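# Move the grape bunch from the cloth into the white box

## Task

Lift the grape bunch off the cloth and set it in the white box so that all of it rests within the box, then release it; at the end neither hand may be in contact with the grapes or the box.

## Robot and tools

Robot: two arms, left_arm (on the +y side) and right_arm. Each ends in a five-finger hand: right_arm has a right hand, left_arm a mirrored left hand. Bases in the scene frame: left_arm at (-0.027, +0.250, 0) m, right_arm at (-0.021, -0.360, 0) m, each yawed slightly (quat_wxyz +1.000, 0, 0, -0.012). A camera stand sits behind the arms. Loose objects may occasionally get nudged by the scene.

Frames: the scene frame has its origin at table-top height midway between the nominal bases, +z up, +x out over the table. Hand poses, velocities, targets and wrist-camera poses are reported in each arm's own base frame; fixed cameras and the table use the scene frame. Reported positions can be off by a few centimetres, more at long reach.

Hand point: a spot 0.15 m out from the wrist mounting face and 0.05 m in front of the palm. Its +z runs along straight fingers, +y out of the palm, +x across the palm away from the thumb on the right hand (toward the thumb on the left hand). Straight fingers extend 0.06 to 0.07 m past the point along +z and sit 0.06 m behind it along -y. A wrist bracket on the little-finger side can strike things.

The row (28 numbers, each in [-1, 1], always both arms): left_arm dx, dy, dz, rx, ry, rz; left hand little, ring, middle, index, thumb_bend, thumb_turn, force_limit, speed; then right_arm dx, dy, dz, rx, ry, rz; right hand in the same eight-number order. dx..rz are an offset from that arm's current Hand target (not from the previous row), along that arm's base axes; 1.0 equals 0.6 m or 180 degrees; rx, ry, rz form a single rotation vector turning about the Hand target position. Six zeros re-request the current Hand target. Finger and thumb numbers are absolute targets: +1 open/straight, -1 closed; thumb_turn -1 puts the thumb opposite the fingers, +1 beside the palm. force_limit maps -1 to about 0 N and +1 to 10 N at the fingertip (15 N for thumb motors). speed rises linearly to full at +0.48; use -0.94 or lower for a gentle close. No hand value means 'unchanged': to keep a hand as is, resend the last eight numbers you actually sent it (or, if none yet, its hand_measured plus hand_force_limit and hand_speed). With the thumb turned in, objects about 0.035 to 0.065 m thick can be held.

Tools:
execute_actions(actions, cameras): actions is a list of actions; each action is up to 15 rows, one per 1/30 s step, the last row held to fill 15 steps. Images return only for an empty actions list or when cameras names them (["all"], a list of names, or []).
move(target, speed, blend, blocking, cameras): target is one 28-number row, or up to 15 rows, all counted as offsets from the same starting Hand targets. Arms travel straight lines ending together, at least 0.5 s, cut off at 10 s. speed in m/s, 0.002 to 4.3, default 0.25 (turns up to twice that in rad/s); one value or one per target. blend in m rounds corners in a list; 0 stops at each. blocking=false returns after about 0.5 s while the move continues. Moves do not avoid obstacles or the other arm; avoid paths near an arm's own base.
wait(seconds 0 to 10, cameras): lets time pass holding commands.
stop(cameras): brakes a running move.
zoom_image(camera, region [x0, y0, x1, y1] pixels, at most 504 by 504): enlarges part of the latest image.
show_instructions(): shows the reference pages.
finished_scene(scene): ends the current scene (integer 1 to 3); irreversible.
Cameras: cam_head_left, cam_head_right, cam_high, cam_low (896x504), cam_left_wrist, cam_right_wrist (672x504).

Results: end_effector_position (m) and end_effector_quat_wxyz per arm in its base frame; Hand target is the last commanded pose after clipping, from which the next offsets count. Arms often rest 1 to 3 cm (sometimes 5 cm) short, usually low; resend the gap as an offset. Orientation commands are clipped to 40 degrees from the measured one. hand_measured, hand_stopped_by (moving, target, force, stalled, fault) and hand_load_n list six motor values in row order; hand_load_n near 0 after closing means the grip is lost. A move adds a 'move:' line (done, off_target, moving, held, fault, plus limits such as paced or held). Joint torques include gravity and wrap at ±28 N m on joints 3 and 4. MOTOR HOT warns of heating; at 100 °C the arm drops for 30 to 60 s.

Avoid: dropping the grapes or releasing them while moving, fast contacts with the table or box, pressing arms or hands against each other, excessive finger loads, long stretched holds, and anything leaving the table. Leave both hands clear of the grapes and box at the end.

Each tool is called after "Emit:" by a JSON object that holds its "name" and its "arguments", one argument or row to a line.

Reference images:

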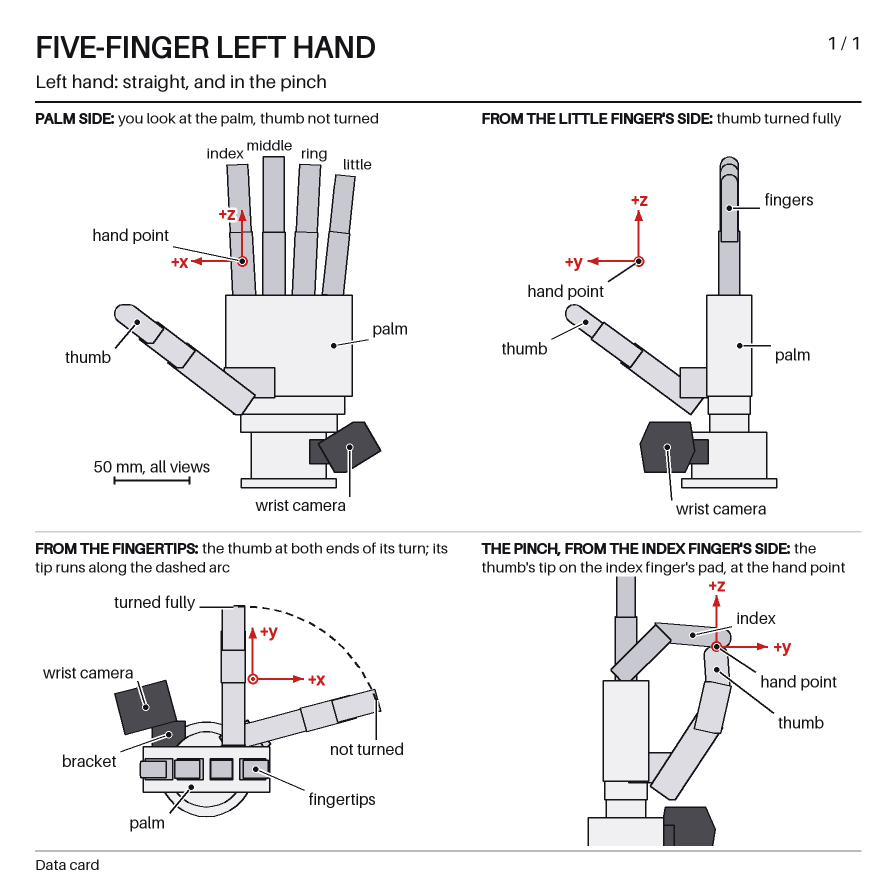

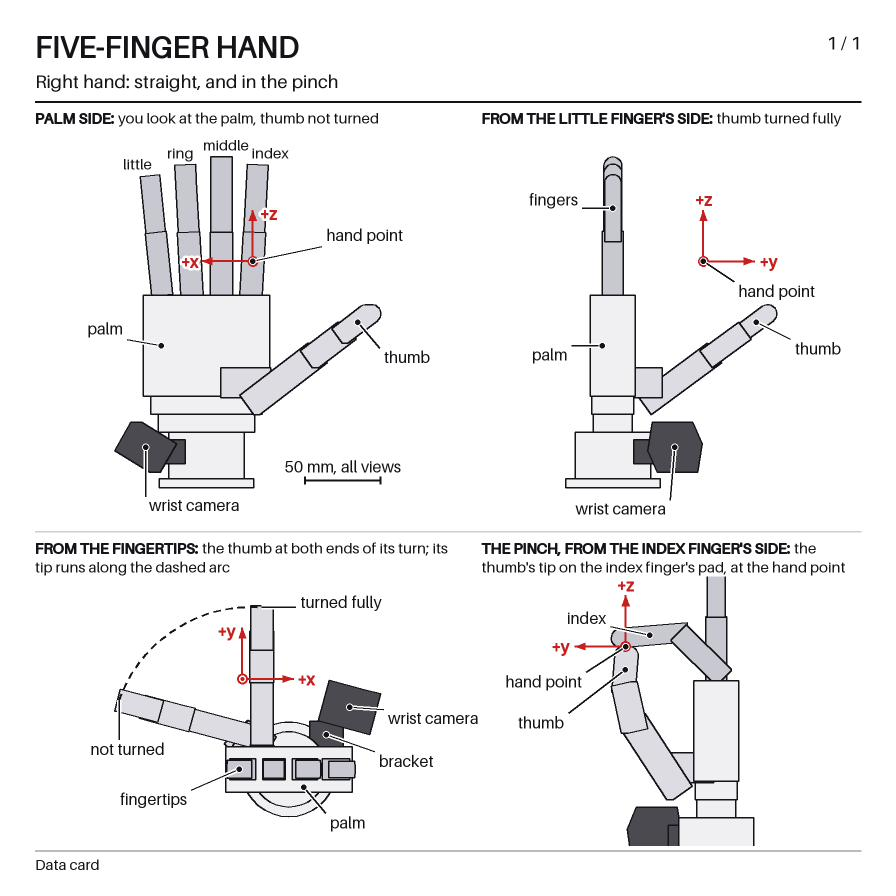

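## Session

Emit:
{"name": "execute_actions", "arguments": {
  "actions": []
}}

Emit:
{"name": "zoom_image", "arguments": {
  "camera": "cam_high",
  "region": [460, 160, 640, 340]
}}

Emit:
{"name": "zoom_image", "arguments": {
  "camera": "cam_low",
  "region": [500, 190, 720, 310]
}}

Scene clock: 0.00 s.
left_arm: end_effector_position=(+0.2964, -0.2000, +0.2377) hand_measured=(+1.000, +1.000, +1.000, +1.000, +1.000, +1.000) hand_load_n=(+0.0, +0.0, +0.0, +0.0, +0.0, +0.0) hand_stopped_by=(target, target, target, target, target, target) hand_force_limit=0.00 hand_speed=-0.80 end_effector_quat_wxyz=(+0.627, -0.163, +0.744, -0.168) | right_arm: end_effector_position=(+0.1797, -0.0029, +0.1940) hand_measured=(+1.000, +1.000, +1.000, +1.000, +1.000, +1.000) hand_load_n=(+0.0, +0.0, +0.0, +0.0, +0.0, +0.0) hand_stopped_by=(target, target, target, target, target, target) hand_force_limit=0.00 hand_speed=-0.80 end_effector_quat_wxyz=(-0.081, +0.962, +0.257, +0.042)
Joint positions: left_arm=[-1.118 0.845 0.547 -0.026 -1.05 0.81] | right_arm=[0.173 0.733 0.828 -1.596 -0.169 -1.914]
Joint velocities: within noise
Joint torques (N m): no reading
Motor temperatures (°C): left_arm=[29 34 31 32 30 27] | right_arm=[31 35 37 31 29 28]
Heat: left arm: hottest shoulder 34 °C; right arm: hottest elbow 37 °C.
Hand target: left_arm +0.2985, -0.2045, +0.2477; +0.628, -0.168, +0.739, -0.176 | right_arm +0.1873, -0.0016, +0.2063; -0.080, +0.961, +0.259, +0.058

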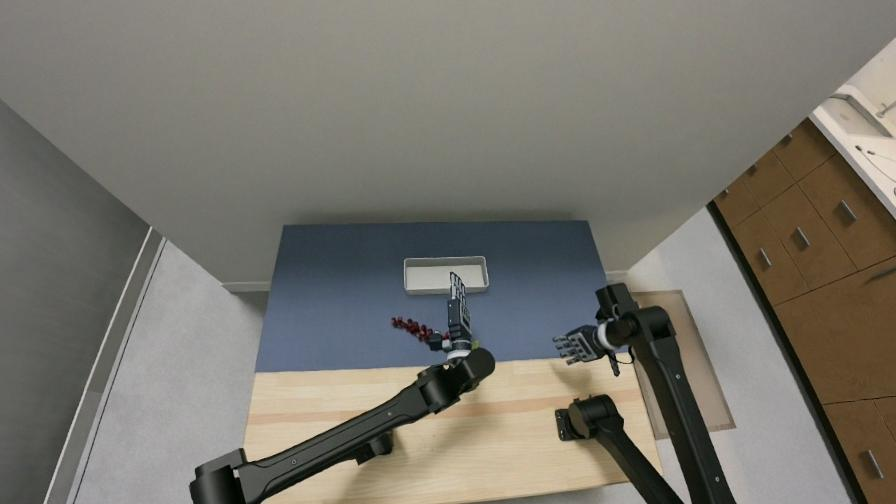

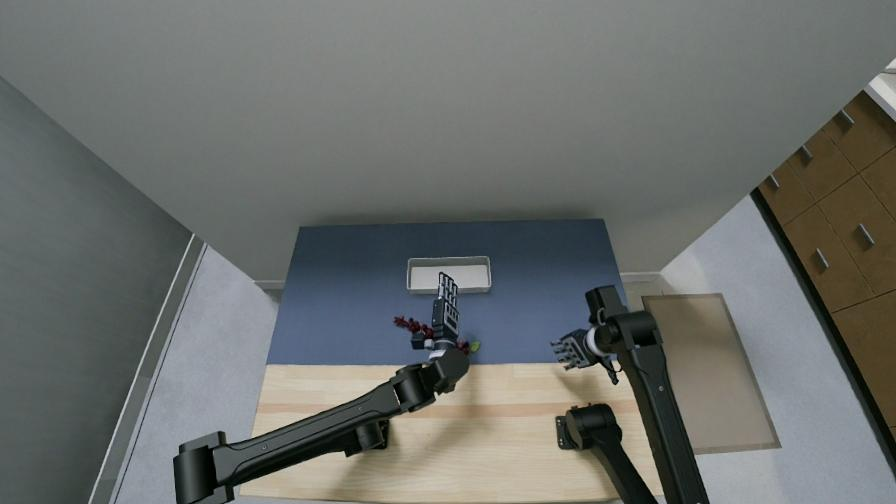

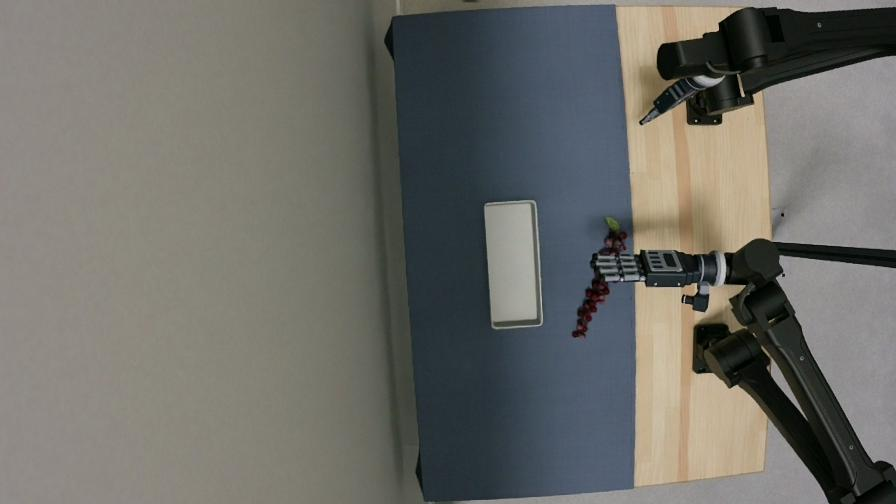

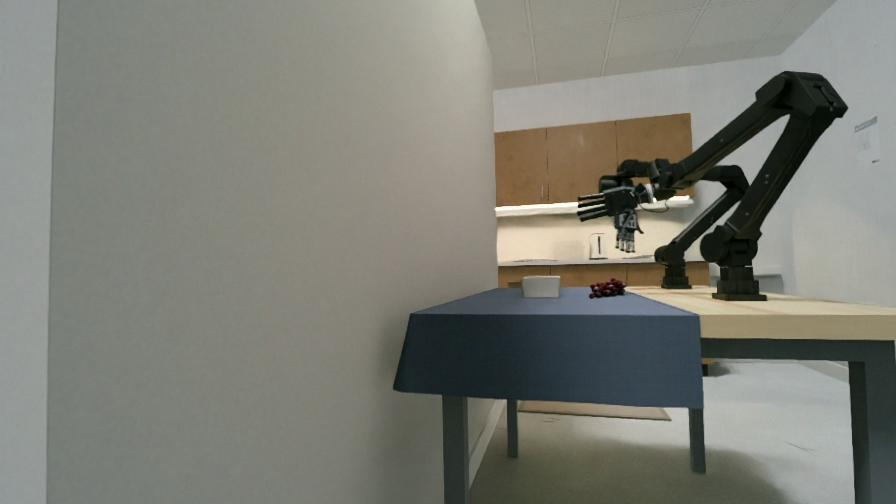

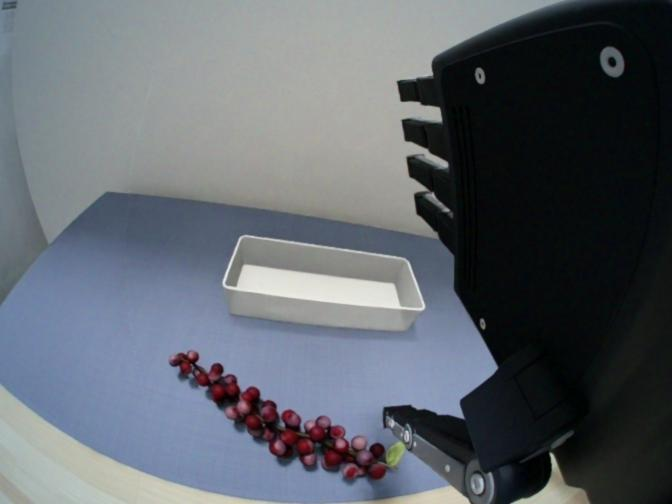

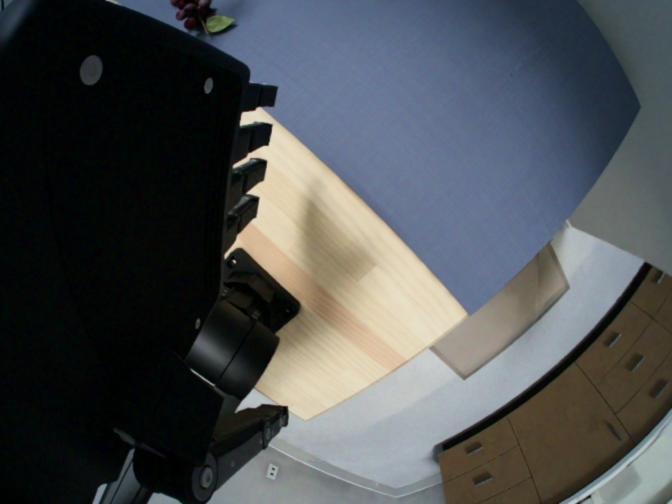

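Scaled by 2.800 from the camera's 896x504 image, which has a finer 1280x720 frame.

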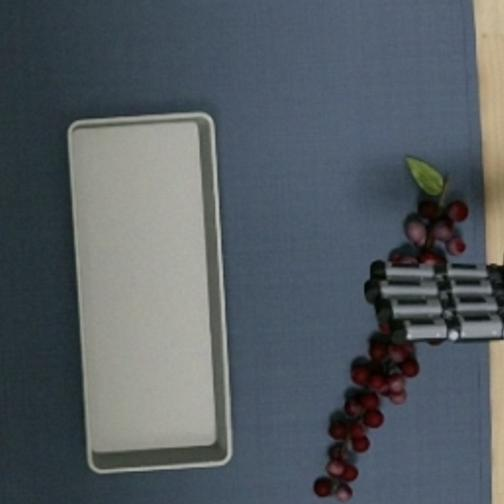

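Scaled by 2.291 from the camera's 896x504 image, which has a finer 1280x720 frame.

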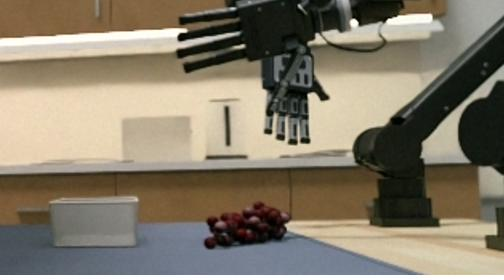

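Emit:
{"name": "move", "arguments": {
  "target": [-0.04,-0.032,-0.096,-0.264,0.239,0.0685,0.7,0.7,0.7,0.7,1,-1,0,0,0,0,0,0,0,0,1,1,1,1,1,1,0,-0.8],
  "speed": 0.3,
  "cameras": ["cam_high","cam_low","cam_left_wrist"]
}}

Emit:
{"name": "zoom_image", "arguments": {
  "camera": "cam_high",
  "region": [460, 180, 640, 360]
}}

Scene clock: 33.17 s.
left_arm: end_effector_position=(+0.2649, -0.2172, +0.1714) hand_measured=(+0.700, +0.700, +0.700, +0.700, +1.000, -1.000) hand_load_n=(+0.0, +0.0, +0.0, +0.0, +0.0, +0.0) hand_stopped_by=(target, target, target, target, target, target) hand_force_limit=0.00 hand_speed=0.00 end_effector_quat_wxyz=(+0.218, -0.518, +0.770, -0.302) | right_arm: end_effector_position=(+0.1797, -0.0029, +0.1940) hand_measured=(+1.000, +1.000, +1.000, +1.000, +1.000, +1.000) hand_load_n=(+0.0, +0.0, +0.0, +0.0, +0.0, +0.0) hand_stopped_by=(target, target, target, target, target, target) hand_force_limit=0.00 hand_speed=-0.80 end_effector_quat_wxyz=(-0.081, +0.962, +0.257, +0.042)
Joint positions: left_arm=[-0.694 0.84 0.712 -0.708 -0.233 -0.217] | right_arm=[0.173 0.733 0.828 -1.596 -0.169 -1.914]
Joint torques (N m): left_arm=[1.85 -2.37 13.85 1.03 -0.07 -0.19] | right_arm=[0.62 -1.08 11.78 0.77 -0.2 -0.02]
Motor temperatures (°C): left_arm=[29 34 34 32 30 27] | right_arm=[31 35 42 31 29 28]
Heat: left arm: hottest shoulder 34 °C; right arm: hottest elbow 42 °C.
Hand target: left_arm +0.2745, -0.2236, +0.1901; +0.218, -0.526, +0.760, -0.314 | right_arm +0.1873, -0.0016, +0.2063; -0.080, +0.961, +0.259, +0.058
Off the commanded pose: left_arm 0.022 m, 2 deg | right_arm 0.014 m, 2 deg.
move: off_target (left_arm, right_arm)
Images, in order (width x height): cam_high 896x504, cam_low 896x504, cam_left_wrist 672x504.

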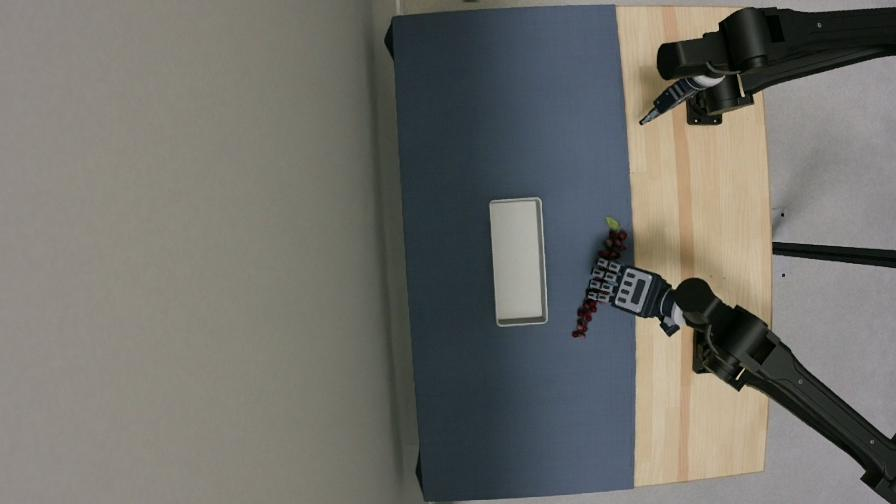

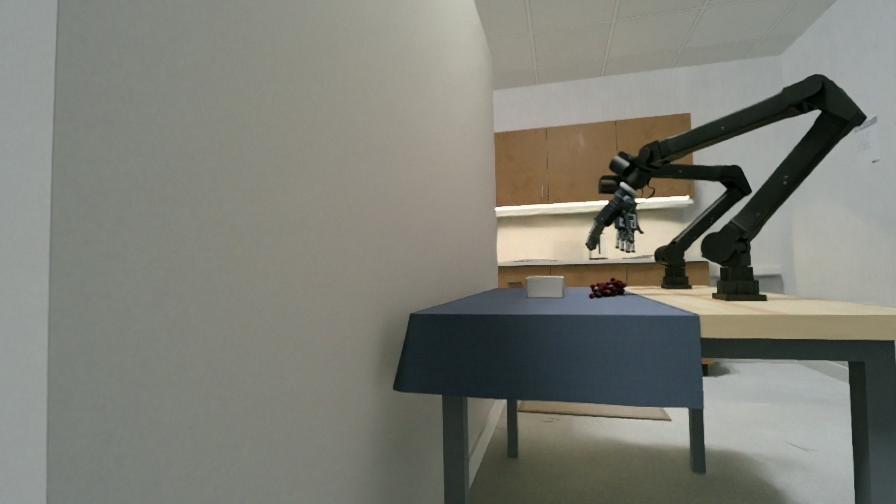

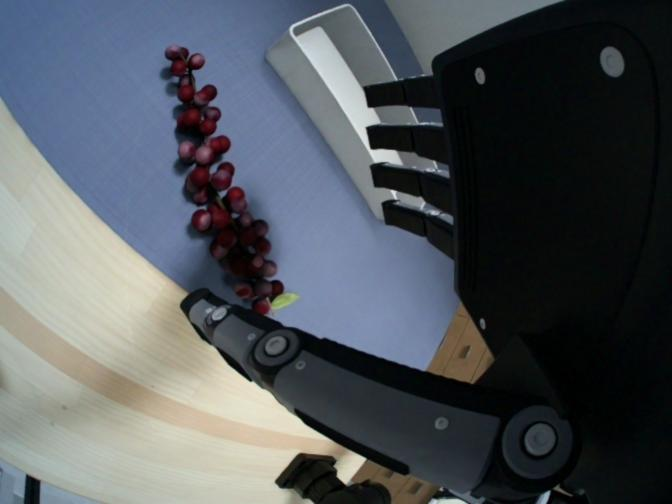

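Scaled by 2.800 from the camera's 896x504 image, which has a finer 1280x720 frame.

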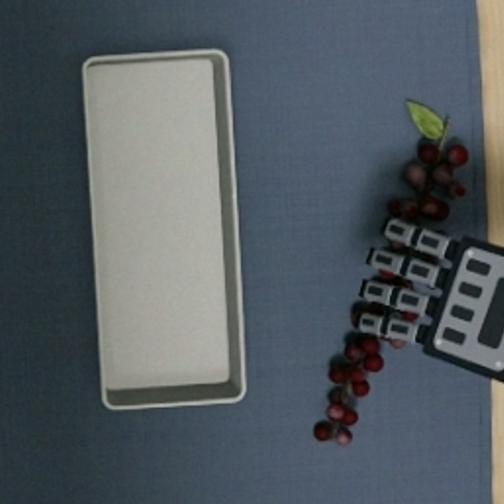

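Emit:
{"name": "move", "arguments": {
  "target": [
    [0.019,0.005,-0.08,0,0,0,0.7,0.7,0.7,0.7,1,-1,0,0,0,0,0,0,0,0,1,1,1,1,1,1,0,-0.8],
    [0.019,0.005,-0.208,0,0,0,0.7,0.7,0.7,0.7,1,-1,0,0,0,0,0,0,0,0,1,1,1,1,1,1,0,-0.8]
  ],
  "speed": 0.15,
  "blend": 0.01,
  "cameras": ["cam_high","cam_low","cam_left_wrist"]
}}

Emit:
{"name": "zoom_image", "arguments": {
  "camera": "cam_high",
  "region": [460, 180, 640, 360]
}}

Emit:
{"name": "zoom_image", "arguments": {
  "camera": "cam_low",
  "region": [540, 230, 650, 310]
}}

Scene clock: 59.07 s.
left_arm: end_effector_position=(+0.2834, -0.2225, +0.0685) hand_measured=(+0.700, +0.700, +0.700, +0.700, +1.000, -1.000) hand_load_n=(+0.0, +0.0, +0.0, +0.0, +0.0, +0.0) hand_stopped_by=(target, target, target, target, target, target) hand_force_limit=0.00 hand_speed=0.00 end_effector_quat_wxyz=(+0.217, -0.527, +0.759, -0.316) | right_arm: end_effector_position=(+0.1797, -0.0029, +0.1940) hand_measured=(+1.000, +1.000, +1.000, +1.000, +1.000, +1.000) hand_load_n=(+0.0, +0.0, +0.0, +0.0, +0.0, +0.0) hand_stopped_by=(target, target, target, target, target, target) hand_force_limit=0.00 hand_speed=-0.80 end_effector_quat_wxyz=(-0.081, +0.962, +0.257, +0.042)
Joint positions: left_arm=[-0.659 1 0.497 -0.304 -0.209 -0.218] | right_arm=[0.173 0.733 0.828 -1.596 -0.169 -1.914]
Joint torques (N m): left_arm=[1.96 -3.19 8.98 2.03 -0.04 0.06] | right_arm=[0.67 -1.14 11.81 0.76 -0.2 -0.02]
Heat: left arm: hottest elbow 35 °C; right arm: hottest elbow 44 °C.
Hand target: left_arm +0.2859, -0.2207, +0.0653; +0.218, -0.526, +0.760, -0.314 | right_arm +0.1873, -0.0016, +0.2063; -0.080, +0.961, +0.259, +0.058
Off the commanded pose: left_arm 0.005 m, 0 deg | right_arm 0.014 m, 2 deg.
move: off_target (right_arm)
Images, in order (width x height): cam_high 896x504, cam_low 896x504, cam_left_wrist 672x504.

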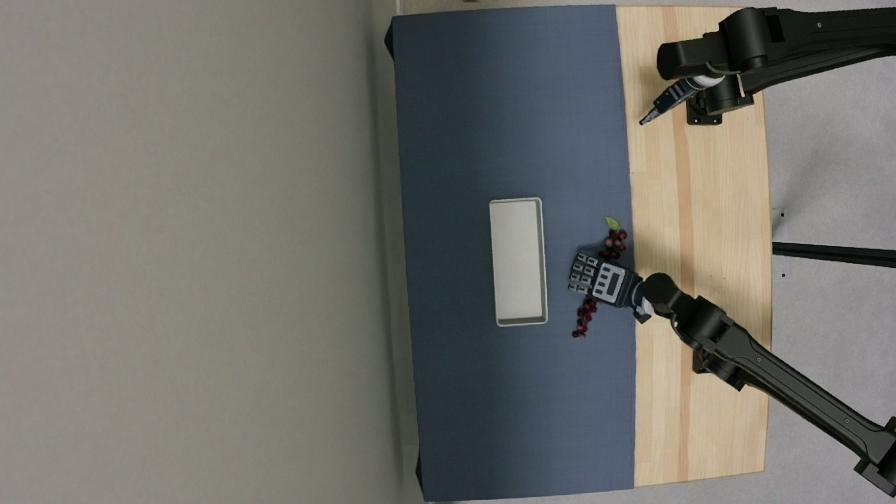

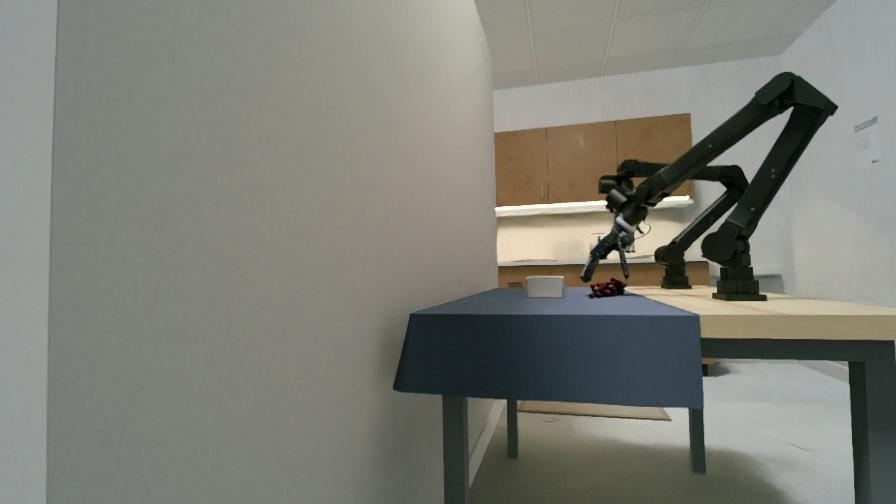

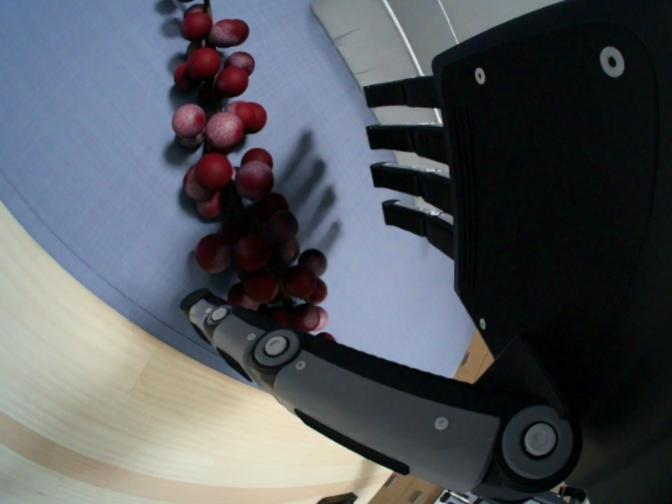

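Scaled by 2.800 from the camera's 896x504 image, which has a finer 1280x720 frame.

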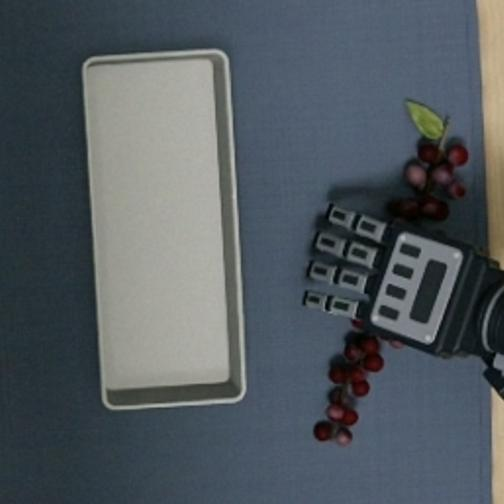

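Scaled by 4.582 from the camera's 896x504 image, which has a finer 1280x720 frame.

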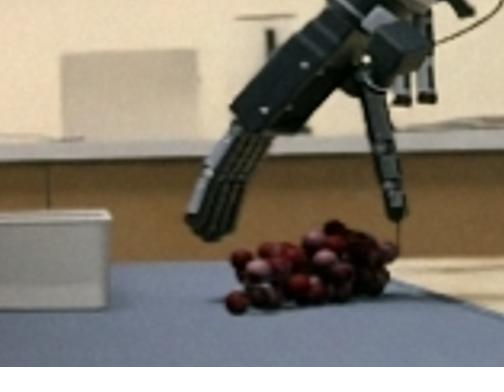

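Emit:
{"name": "move", "arguments": {
  "target": [
    [0.002,0.004,-0.062,0,0,0,0.7,0.7,0.7,0.7,1,-1,0,0,0,0,0,0,0,0,1,1,1,1,1,1,0,-0.8],
    [0.002,0.004,-0.062,0,0,0,0.15,0.1,-0.3,-0.3,0,-1,-0.35,-0.86,0,0,0,0,0,0,1,1,1,1,1,1,0,-0.8]
  ],
  "speed": 0.08,
  "cameras": ["cam_high","cam_low","cam_left_wrist"]
}}

Emit:
{"name": "zoom_image", "arguments": {
  "camera": "cam_high",
  "region": [460, 180, 640, 360]
}}

Emit:
{"name": "zoom_image", "arguments": {
  "camera": "cam_low",
  "region": [540, 230, 650, 310]
}}

Scene clock: 79.37 s.
left_arm: end_effector_position=(+0.2880, -0.2229, +0.0340) hand_measured=(+0.150, +0.100, +0.106, +0.054, +0.682, -1.000) hand_load_n=(+0.0, +0.0, +5.5, +4.5, +8.0, -1.0) hand_stopped_by=(target, target, force, force, force, target) hand_force_limit=-0.35 hand_speed=-0.86 end_effector_quat_wxyz=(+0.218, -0.528, +0.755, -0.323) | right_arm: end_effector_position=(+0.1797, -0.0029, +0.1940) hand_measured=(+1.000, +1.000, +1.000, +1.000, +1.000, +1.000) hand_load_n=(+0.0, +0.0, +0.0, +0.0, +0.0, +0.0) hand_stopped_by=(target, target, target, target, target, target) hand_force_limit=0.00 hand_speed=-0.80 end_effector_quat_wxyz=(-0.081, +0.962, +0.257, +0.042)
Joint positions: left_arm=[-0.648 1.089 0.434 -0.136 -0.201 -0.216] | right_arm=[0.173 0.733 0.828 -1.596 -0.169 -1.914]
Joint torques (N m): left_arm=[1.9 -3.66 8.14 1.48 -0.05 0.11] | right_arm=[0.67 -1.08 11.78 0.77 -0.2 -0.02]
Heat: left arm: hottest elbow 35 °C; right arm: hottest elbow 45 °C.
Hand target: left_arm +0.2870, -0.2183, +0.0280; +0.218, -0.526, +0.760, -0.314 | right_arm +0.1873, -0.0016, +0.2063; -0.080, +0.961, +0.259, +0.058
Off the commanded pose: left_arm 0.008 m, 1 deg | right_arm 0.014 m, 2 deg.
move: off_target (right_arm)
Images, in order (width x height): cam_high 896x504, cam_low 896x504, cam_left_wrist 672x504.

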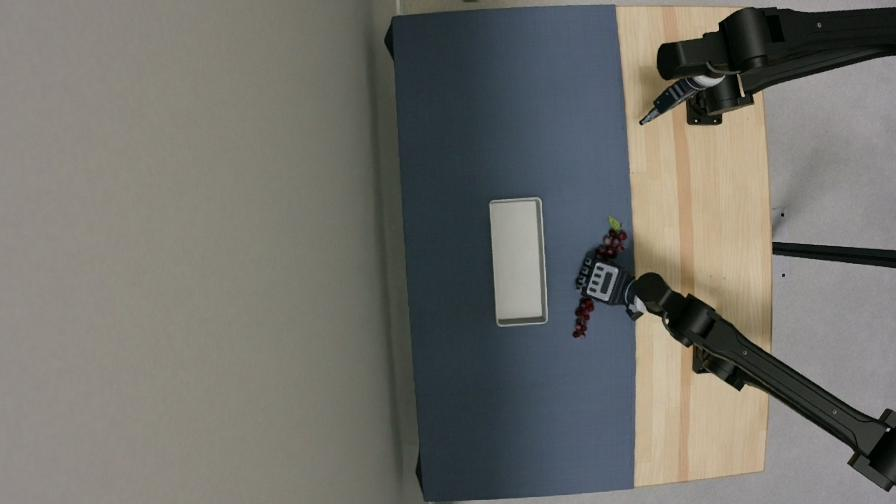

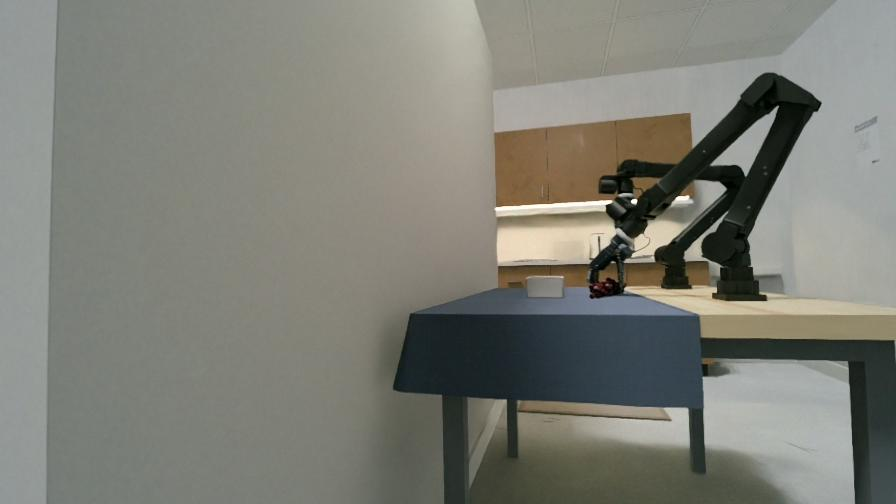

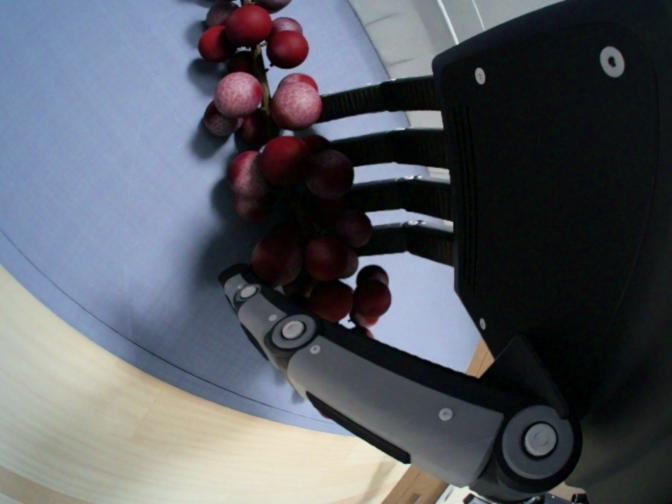

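Scaled by 2.800 from the camera's 896x504 image, which has a finer 1280x720 frame.

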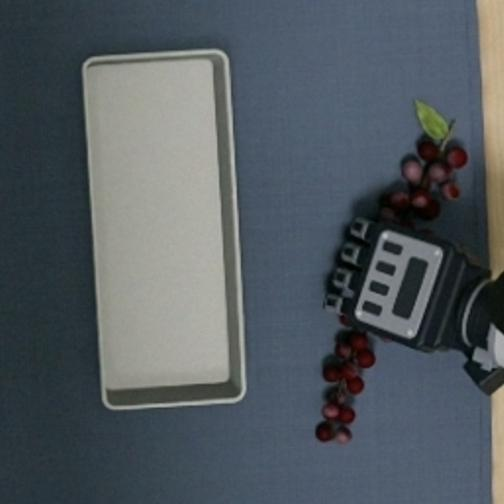

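Scaled by 4.582 from the camera's 896x504 image, which has a finer 1280x720 frame.

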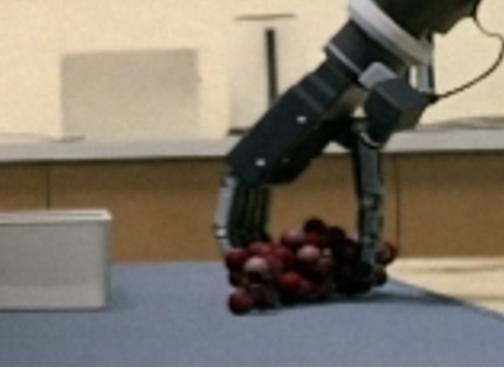

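Emit:
{"name": "move", "arguments": {
  "target": [
    [0.01,0,0.22,0,0,0.01,0.15,0.1,-0.3,-0.3,0,-1,-0.35,-0.86,0,0,0,0,0,0,1,1,1,1,1,1,0,-0.8],
    [0.344,-0.071,0.287,0,0,0.13,0.15,0.1,-0.3,-0.3,0,-1,-0.35,-0.86,0,0,0,0,0,0,1,1,1,1,1,1,0,-0.8]
  ],
  "speed": 0.1,
  "blend": 0.03,
  "cameras": ["cam_high","cam_low","cam_left_wrist"]
}}

Emit:
{"name": "zoom_image", "arguments": {
  "camera": "cam_high",
  "region": [460, 180, 640, 360]
}}

Emit:
{"name": "zoom_image", "arguments": {
  "camera": "cam_low",
  "region": [500, 190, 720, 310]
}}

Scene clock: 101.80 s.
left_arm: end_effector_position=(+0.4763, -0.2561, +0.1825) hand_measured=(+0.150, +0.100, +0.106, +0.054, +0.682, -1.000) hand_load_n=(+0.0, +0.5, +5.5, +4.5, +8.0, -1.0) hand_stopped_by=(target, target, force, force, force, target) hand_force_limit=-0.35 hand_speed=-0.86 end_effector_quat_wxyz=(-0.274, +0.661, -0.652, +0.250) | right_arm: end_effector_position=(+0.1797, -0.0029, +0.1940) hand_measured=(+1.000, +1.000, +1.000, +1.000, +1.000, +1.000) hand_load_n=(+0.0, +0.0, +0.0, +0.0, +0.0, +0.0) hand_stopped_by=(target, target, target, target, target, target) hand_force_limit=0.00 hand_speed=-0.80 end_effector_quat_wxyz=(-0.081, +0.962, +0.257, +0.042)
Joint positions: left_arm=[-0.541 1.423 1.181 -0.661 -0.396 -0.417] | right_arm=[0.173 0.733 0.828 -1.596 -0.169 -1.914]
Joint torques (N m): left_arm=[1.96 -9.47 14.22 0.95 -0.45 -0.2] | right_arm=[0.62 -1.03 11.78 0.76 -0.2 -0.02]
Heat: left arm: hottest elbow 35 °C; right arm: hottest elbow 45 °C.
Hand target: left_arm +0.4934, -0.2609, +0.2003; -0.277, +0.669, -0.637, +0.264 | right_arm +0.1873, -0.0016, +0.2063; -0.080, +0.961, +0.259, +0.058
Off the commanded pose: left_arm 0.025 m, 2 deg | right_arm 0.014 m, 2 deg.
move: off_target (left_arm, right_arm)
Images, in order (width x height): cam_high 896x504, cam_low 896x504, cam_left_wrist 672x504.

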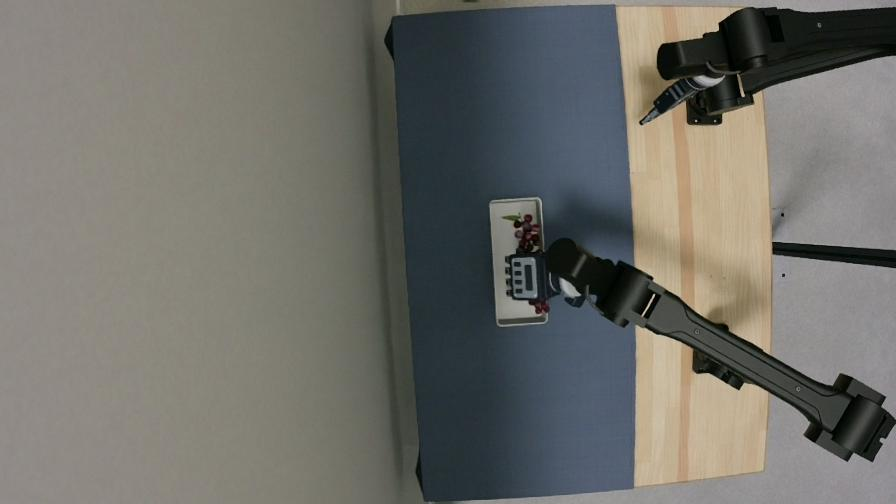

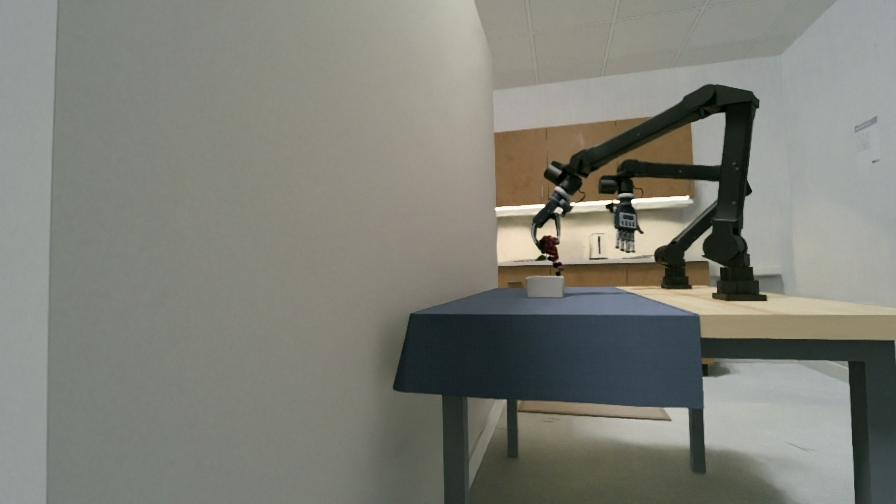

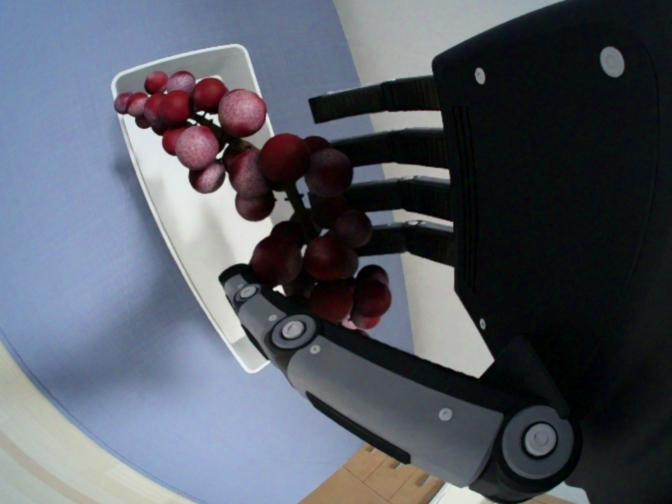

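Scaled by 2.800 from the camera's 896x504 image, which has a finer 1280x720 frame.

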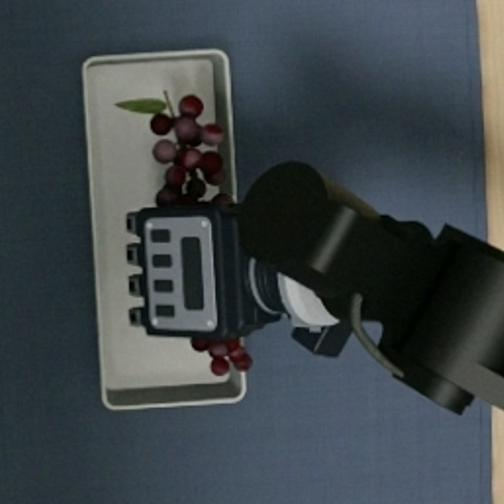

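Scaled by 2.291 from the camera's 896x504 image, which has a finer 1280x720 frame.

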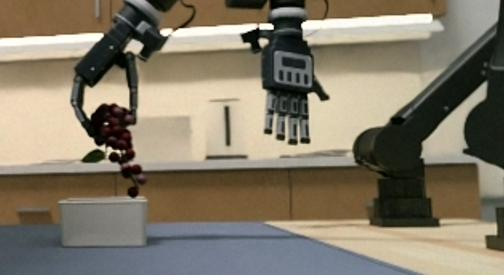

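Emit:
{"name": "move", "arguments": {
  "target": [
    [0.012,-0.02,0,0,0,-0.044,0.15,0.1,-0.3,-0.3,0,-1,-0.35,-0.86,0,0,0,0,0,0,1,1,1,1,1,1,0,-0.8],
    [0,-0.018,-0.08,0,0,-0.044,0.15,0.1,-0.3,-0.3,0,-1,-0.35,-0.86,0,0,0,0,0,0,1,1,1,1,1,1,0,-0.8]
  ],
  "speed": 0.08,
  "cameras": ["cam_high","cam_low","cam_left_wrist"]
}}

Emit:
{"name": "zoom_image", "arguments": {
  "camera": "cam_high",
  "region": [460, 180, 640, 360]
}}

Emit:
{"name": "zoom_image", "arguments": {
  "camera": "cam_low",
  "region": [500, 190, 720, 310]
}}

Scene clock: 121.93 s.
left_arm: end_effector_position=(+0.4896, -0.2724, +0.1562) hand_measured=(+0.150, +0.100, +0.106, +0.054, +0.682, -1.000) hand_load_n=(+0.0, +0.0, +5.5, +4.5, +8.0, -1.0) hand_stopped_by=(target, target, force, force, force, target) hand_force_limit=-0.35 hand_speed=-0.86 end_effector_quat_wxyz=(-0.256, +0.627, -0.679, +0.282) | right_arm: end_effector_position=(+0.1797, -0.0029, +0.1940) hand_measured=(+1.000, +1.000, +1.000, +1.000, +1.000, +1.000) hand_load_n=(+0.0, +0.0, +0.0, +0.0, +0.0, +0.5) hand_stopped_by=(target, target, target, target, target, target) hand_force_limit=0.00 hand_speed=-0.80 end_effector_quat_wxyz=(-0.081, +0.962, +0.257, +0.042)
Joint positions: left_arm=[-0.528 1.467 1.14 -0.512 -0.304 -0.33] | right_arm=[0.173 0.733 0.828 -1.596 -0.169 -1.914]
Joint torques (N m): left_arm=[1.67 -10.29 9.78 2.02 -0.21 0.08] | right_arm=[0.62 -1.08 11.78 0.75 -0.2 -0.02]
Heat: left arm: hottest elbow 38 °C; right arm: hottest elbow 46 °C.
Hand target: left_arm +0.4936, -0.2716, +0.1524; -0.259, +0.624, -0.682, +0.282 | right_arm +0.1873, -0.0016, +0.2063; -0.080, +0.961, +0.259, +0.058
Off the commanded pose: left_arm 0.005 m, 1 deg | right_arm 0.014 m, 2 deg.
move: off_target (right_arm)
Images, in order (width x height): cam_high 896x504, cam_low 896x504, cam_left_wrist 672x504.

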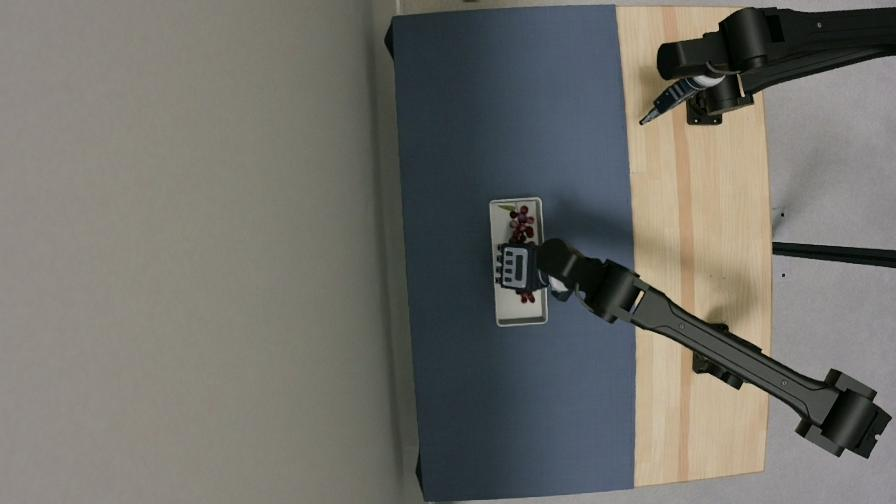

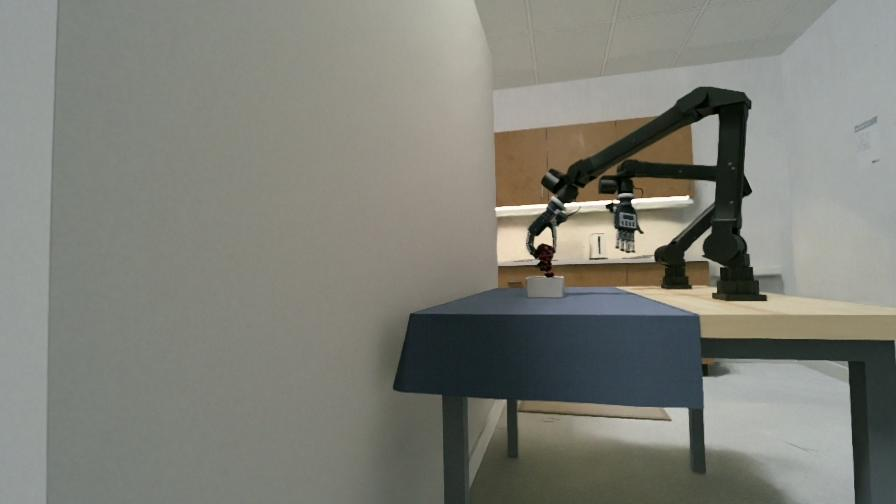

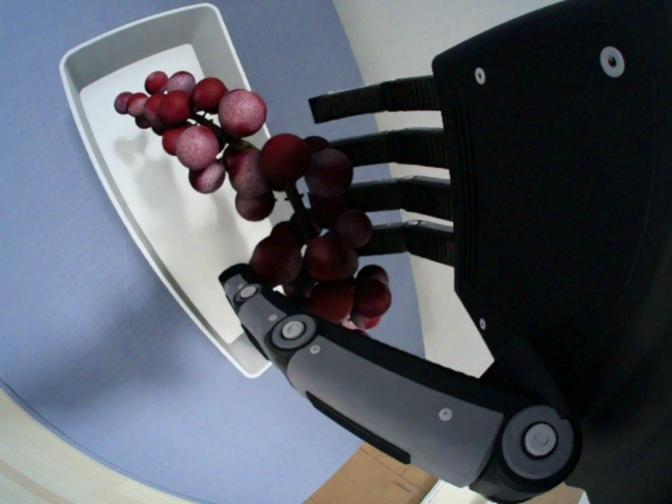

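Scaled by 2.800 from the camera's 896x504 image, which has a finer 1280x720 frame.

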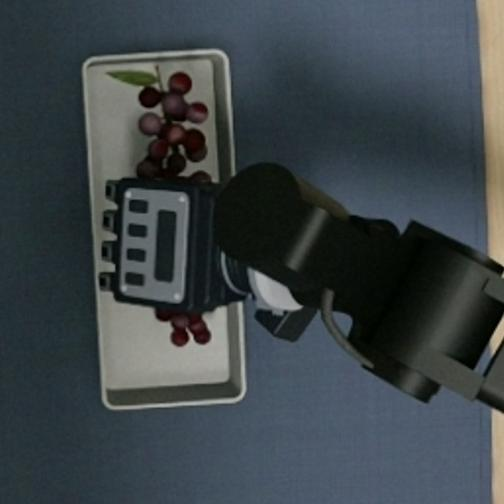

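Scaled by 2.291 from the camera's 896x504 image, which has a finer 1280x720 frame.

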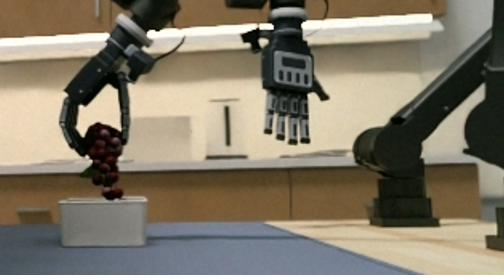

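Emit:
{"name": "move", "arguments": {
  "target": [0,0,-0.09,0,0,0,0.15,0.1,-0.3,-0.3,0,-1,-0.35,-0.86,0,0,0,0,0,0,1,1,1,1,1,1,0,-0.8],
  "speed": 0.07,
  "cameras": ["cam_high","cam_low","cam_left_wrist"]
}}

Emit:
{"name": "zoom_image", "arguments": {
  "camera": "cam_high",
  "region": [460, 180, 640, 360]
}}

Emit:
{"name": "zoom_image", "arguments": {
  "camera": "cam_low",
  "region": [500, 230, 610, 310]
}}

Scene clock: 131.10 s.
left_arm: end_effector_position=(+0.4911, -0.2733, +0.1059) hand_measured=(+0.150, +0.100, +0.106, +0.054, +0.682, -1.000) hand_load_n=(+0.0, +0.0, +5.5, +4.5, +7.5, -1.0) hand_stopped_by=(target, target, force, force, force, target) hand_force_limit=-0.35 hand_speed=-0.86 end_effector_quat_wxyz=(-0.257, +0.627, -0.678, +0.285) | right_arm: end_effector_position=(+0.1797, -0.0029, +0.1940) hand_measured=(+1.000, +1.000, +1.000, +1.000, +1.000, +1.000) hand_load_n=(+0.0, +0.0, +0.0, +0.0, +0.0, +0.0) hand_stopped_by=(target, target, target, target, target, target) hand_force_limit=0.00 hand_speed=-0.80 end_effector_quat_wxyz=(-0.081, +0.962, +0.257, +0.042)
Joint positions: left_arm=[-0.528 1.522 1.054 -0.364 -0.304 -0.33] | right_arm=[0.173 0.733 0.828 -1.596 -0.169 -1.914]
Joint torques (N m): left_arm=[1.61 -10.34 9.05 2.13 -0.21 0.09] | right_arm=[0.62 -1.03 11.79 0.76 -0.2 -0.02]
Heat: left arm: hottest elbow 37 °C; right arm: hottest elbow 46 °C.
Hand target: left_arm +0.4936, -0.2716, +0.0984; -0.259, +0.624, -0.682, +0.282 | right_arm +0.1873, -0.0016, +0.2063; -0.080, +0.961, +0.259, +0.058
Off the commanded pose: left_arm 0.008 m, 1 deg | right_arm 0.014 m, 2 deg.
move: off_target (right_arm)
Images, in order (width x height): cam_high 896x504, cam_low 896x504, cam_left_wrist 672x504.

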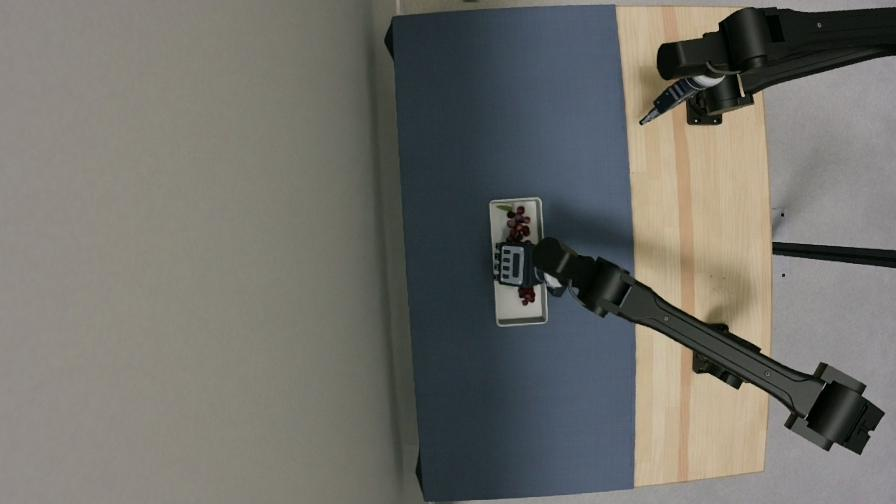

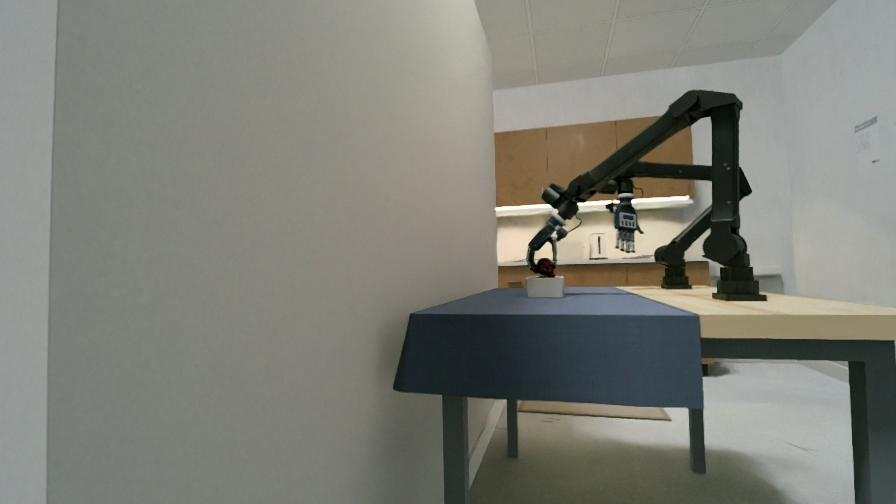

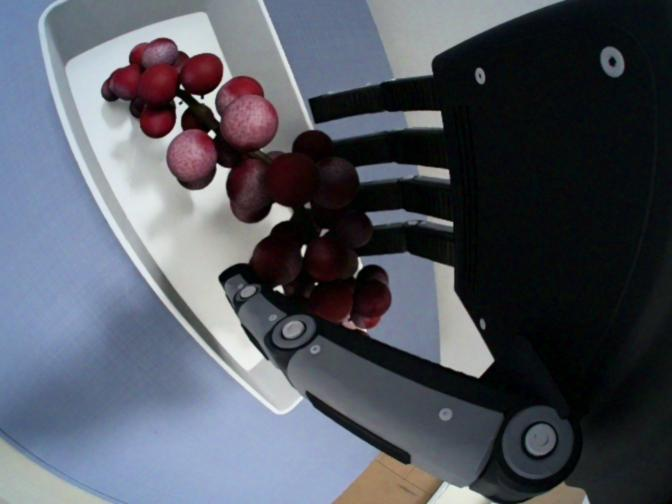

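Scaled by 2.800 from the camera's 896x504 image, which has a finer 1280x720 frame.

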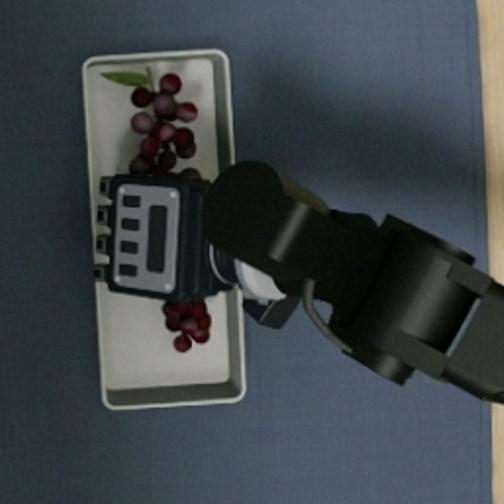

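Scaled by 4.582 from the camera's 896x504 image, which has a finer 1280x720 frame.

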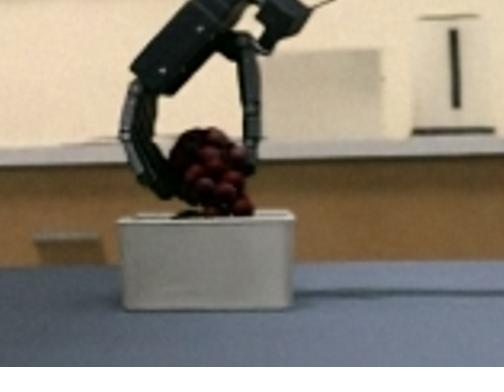

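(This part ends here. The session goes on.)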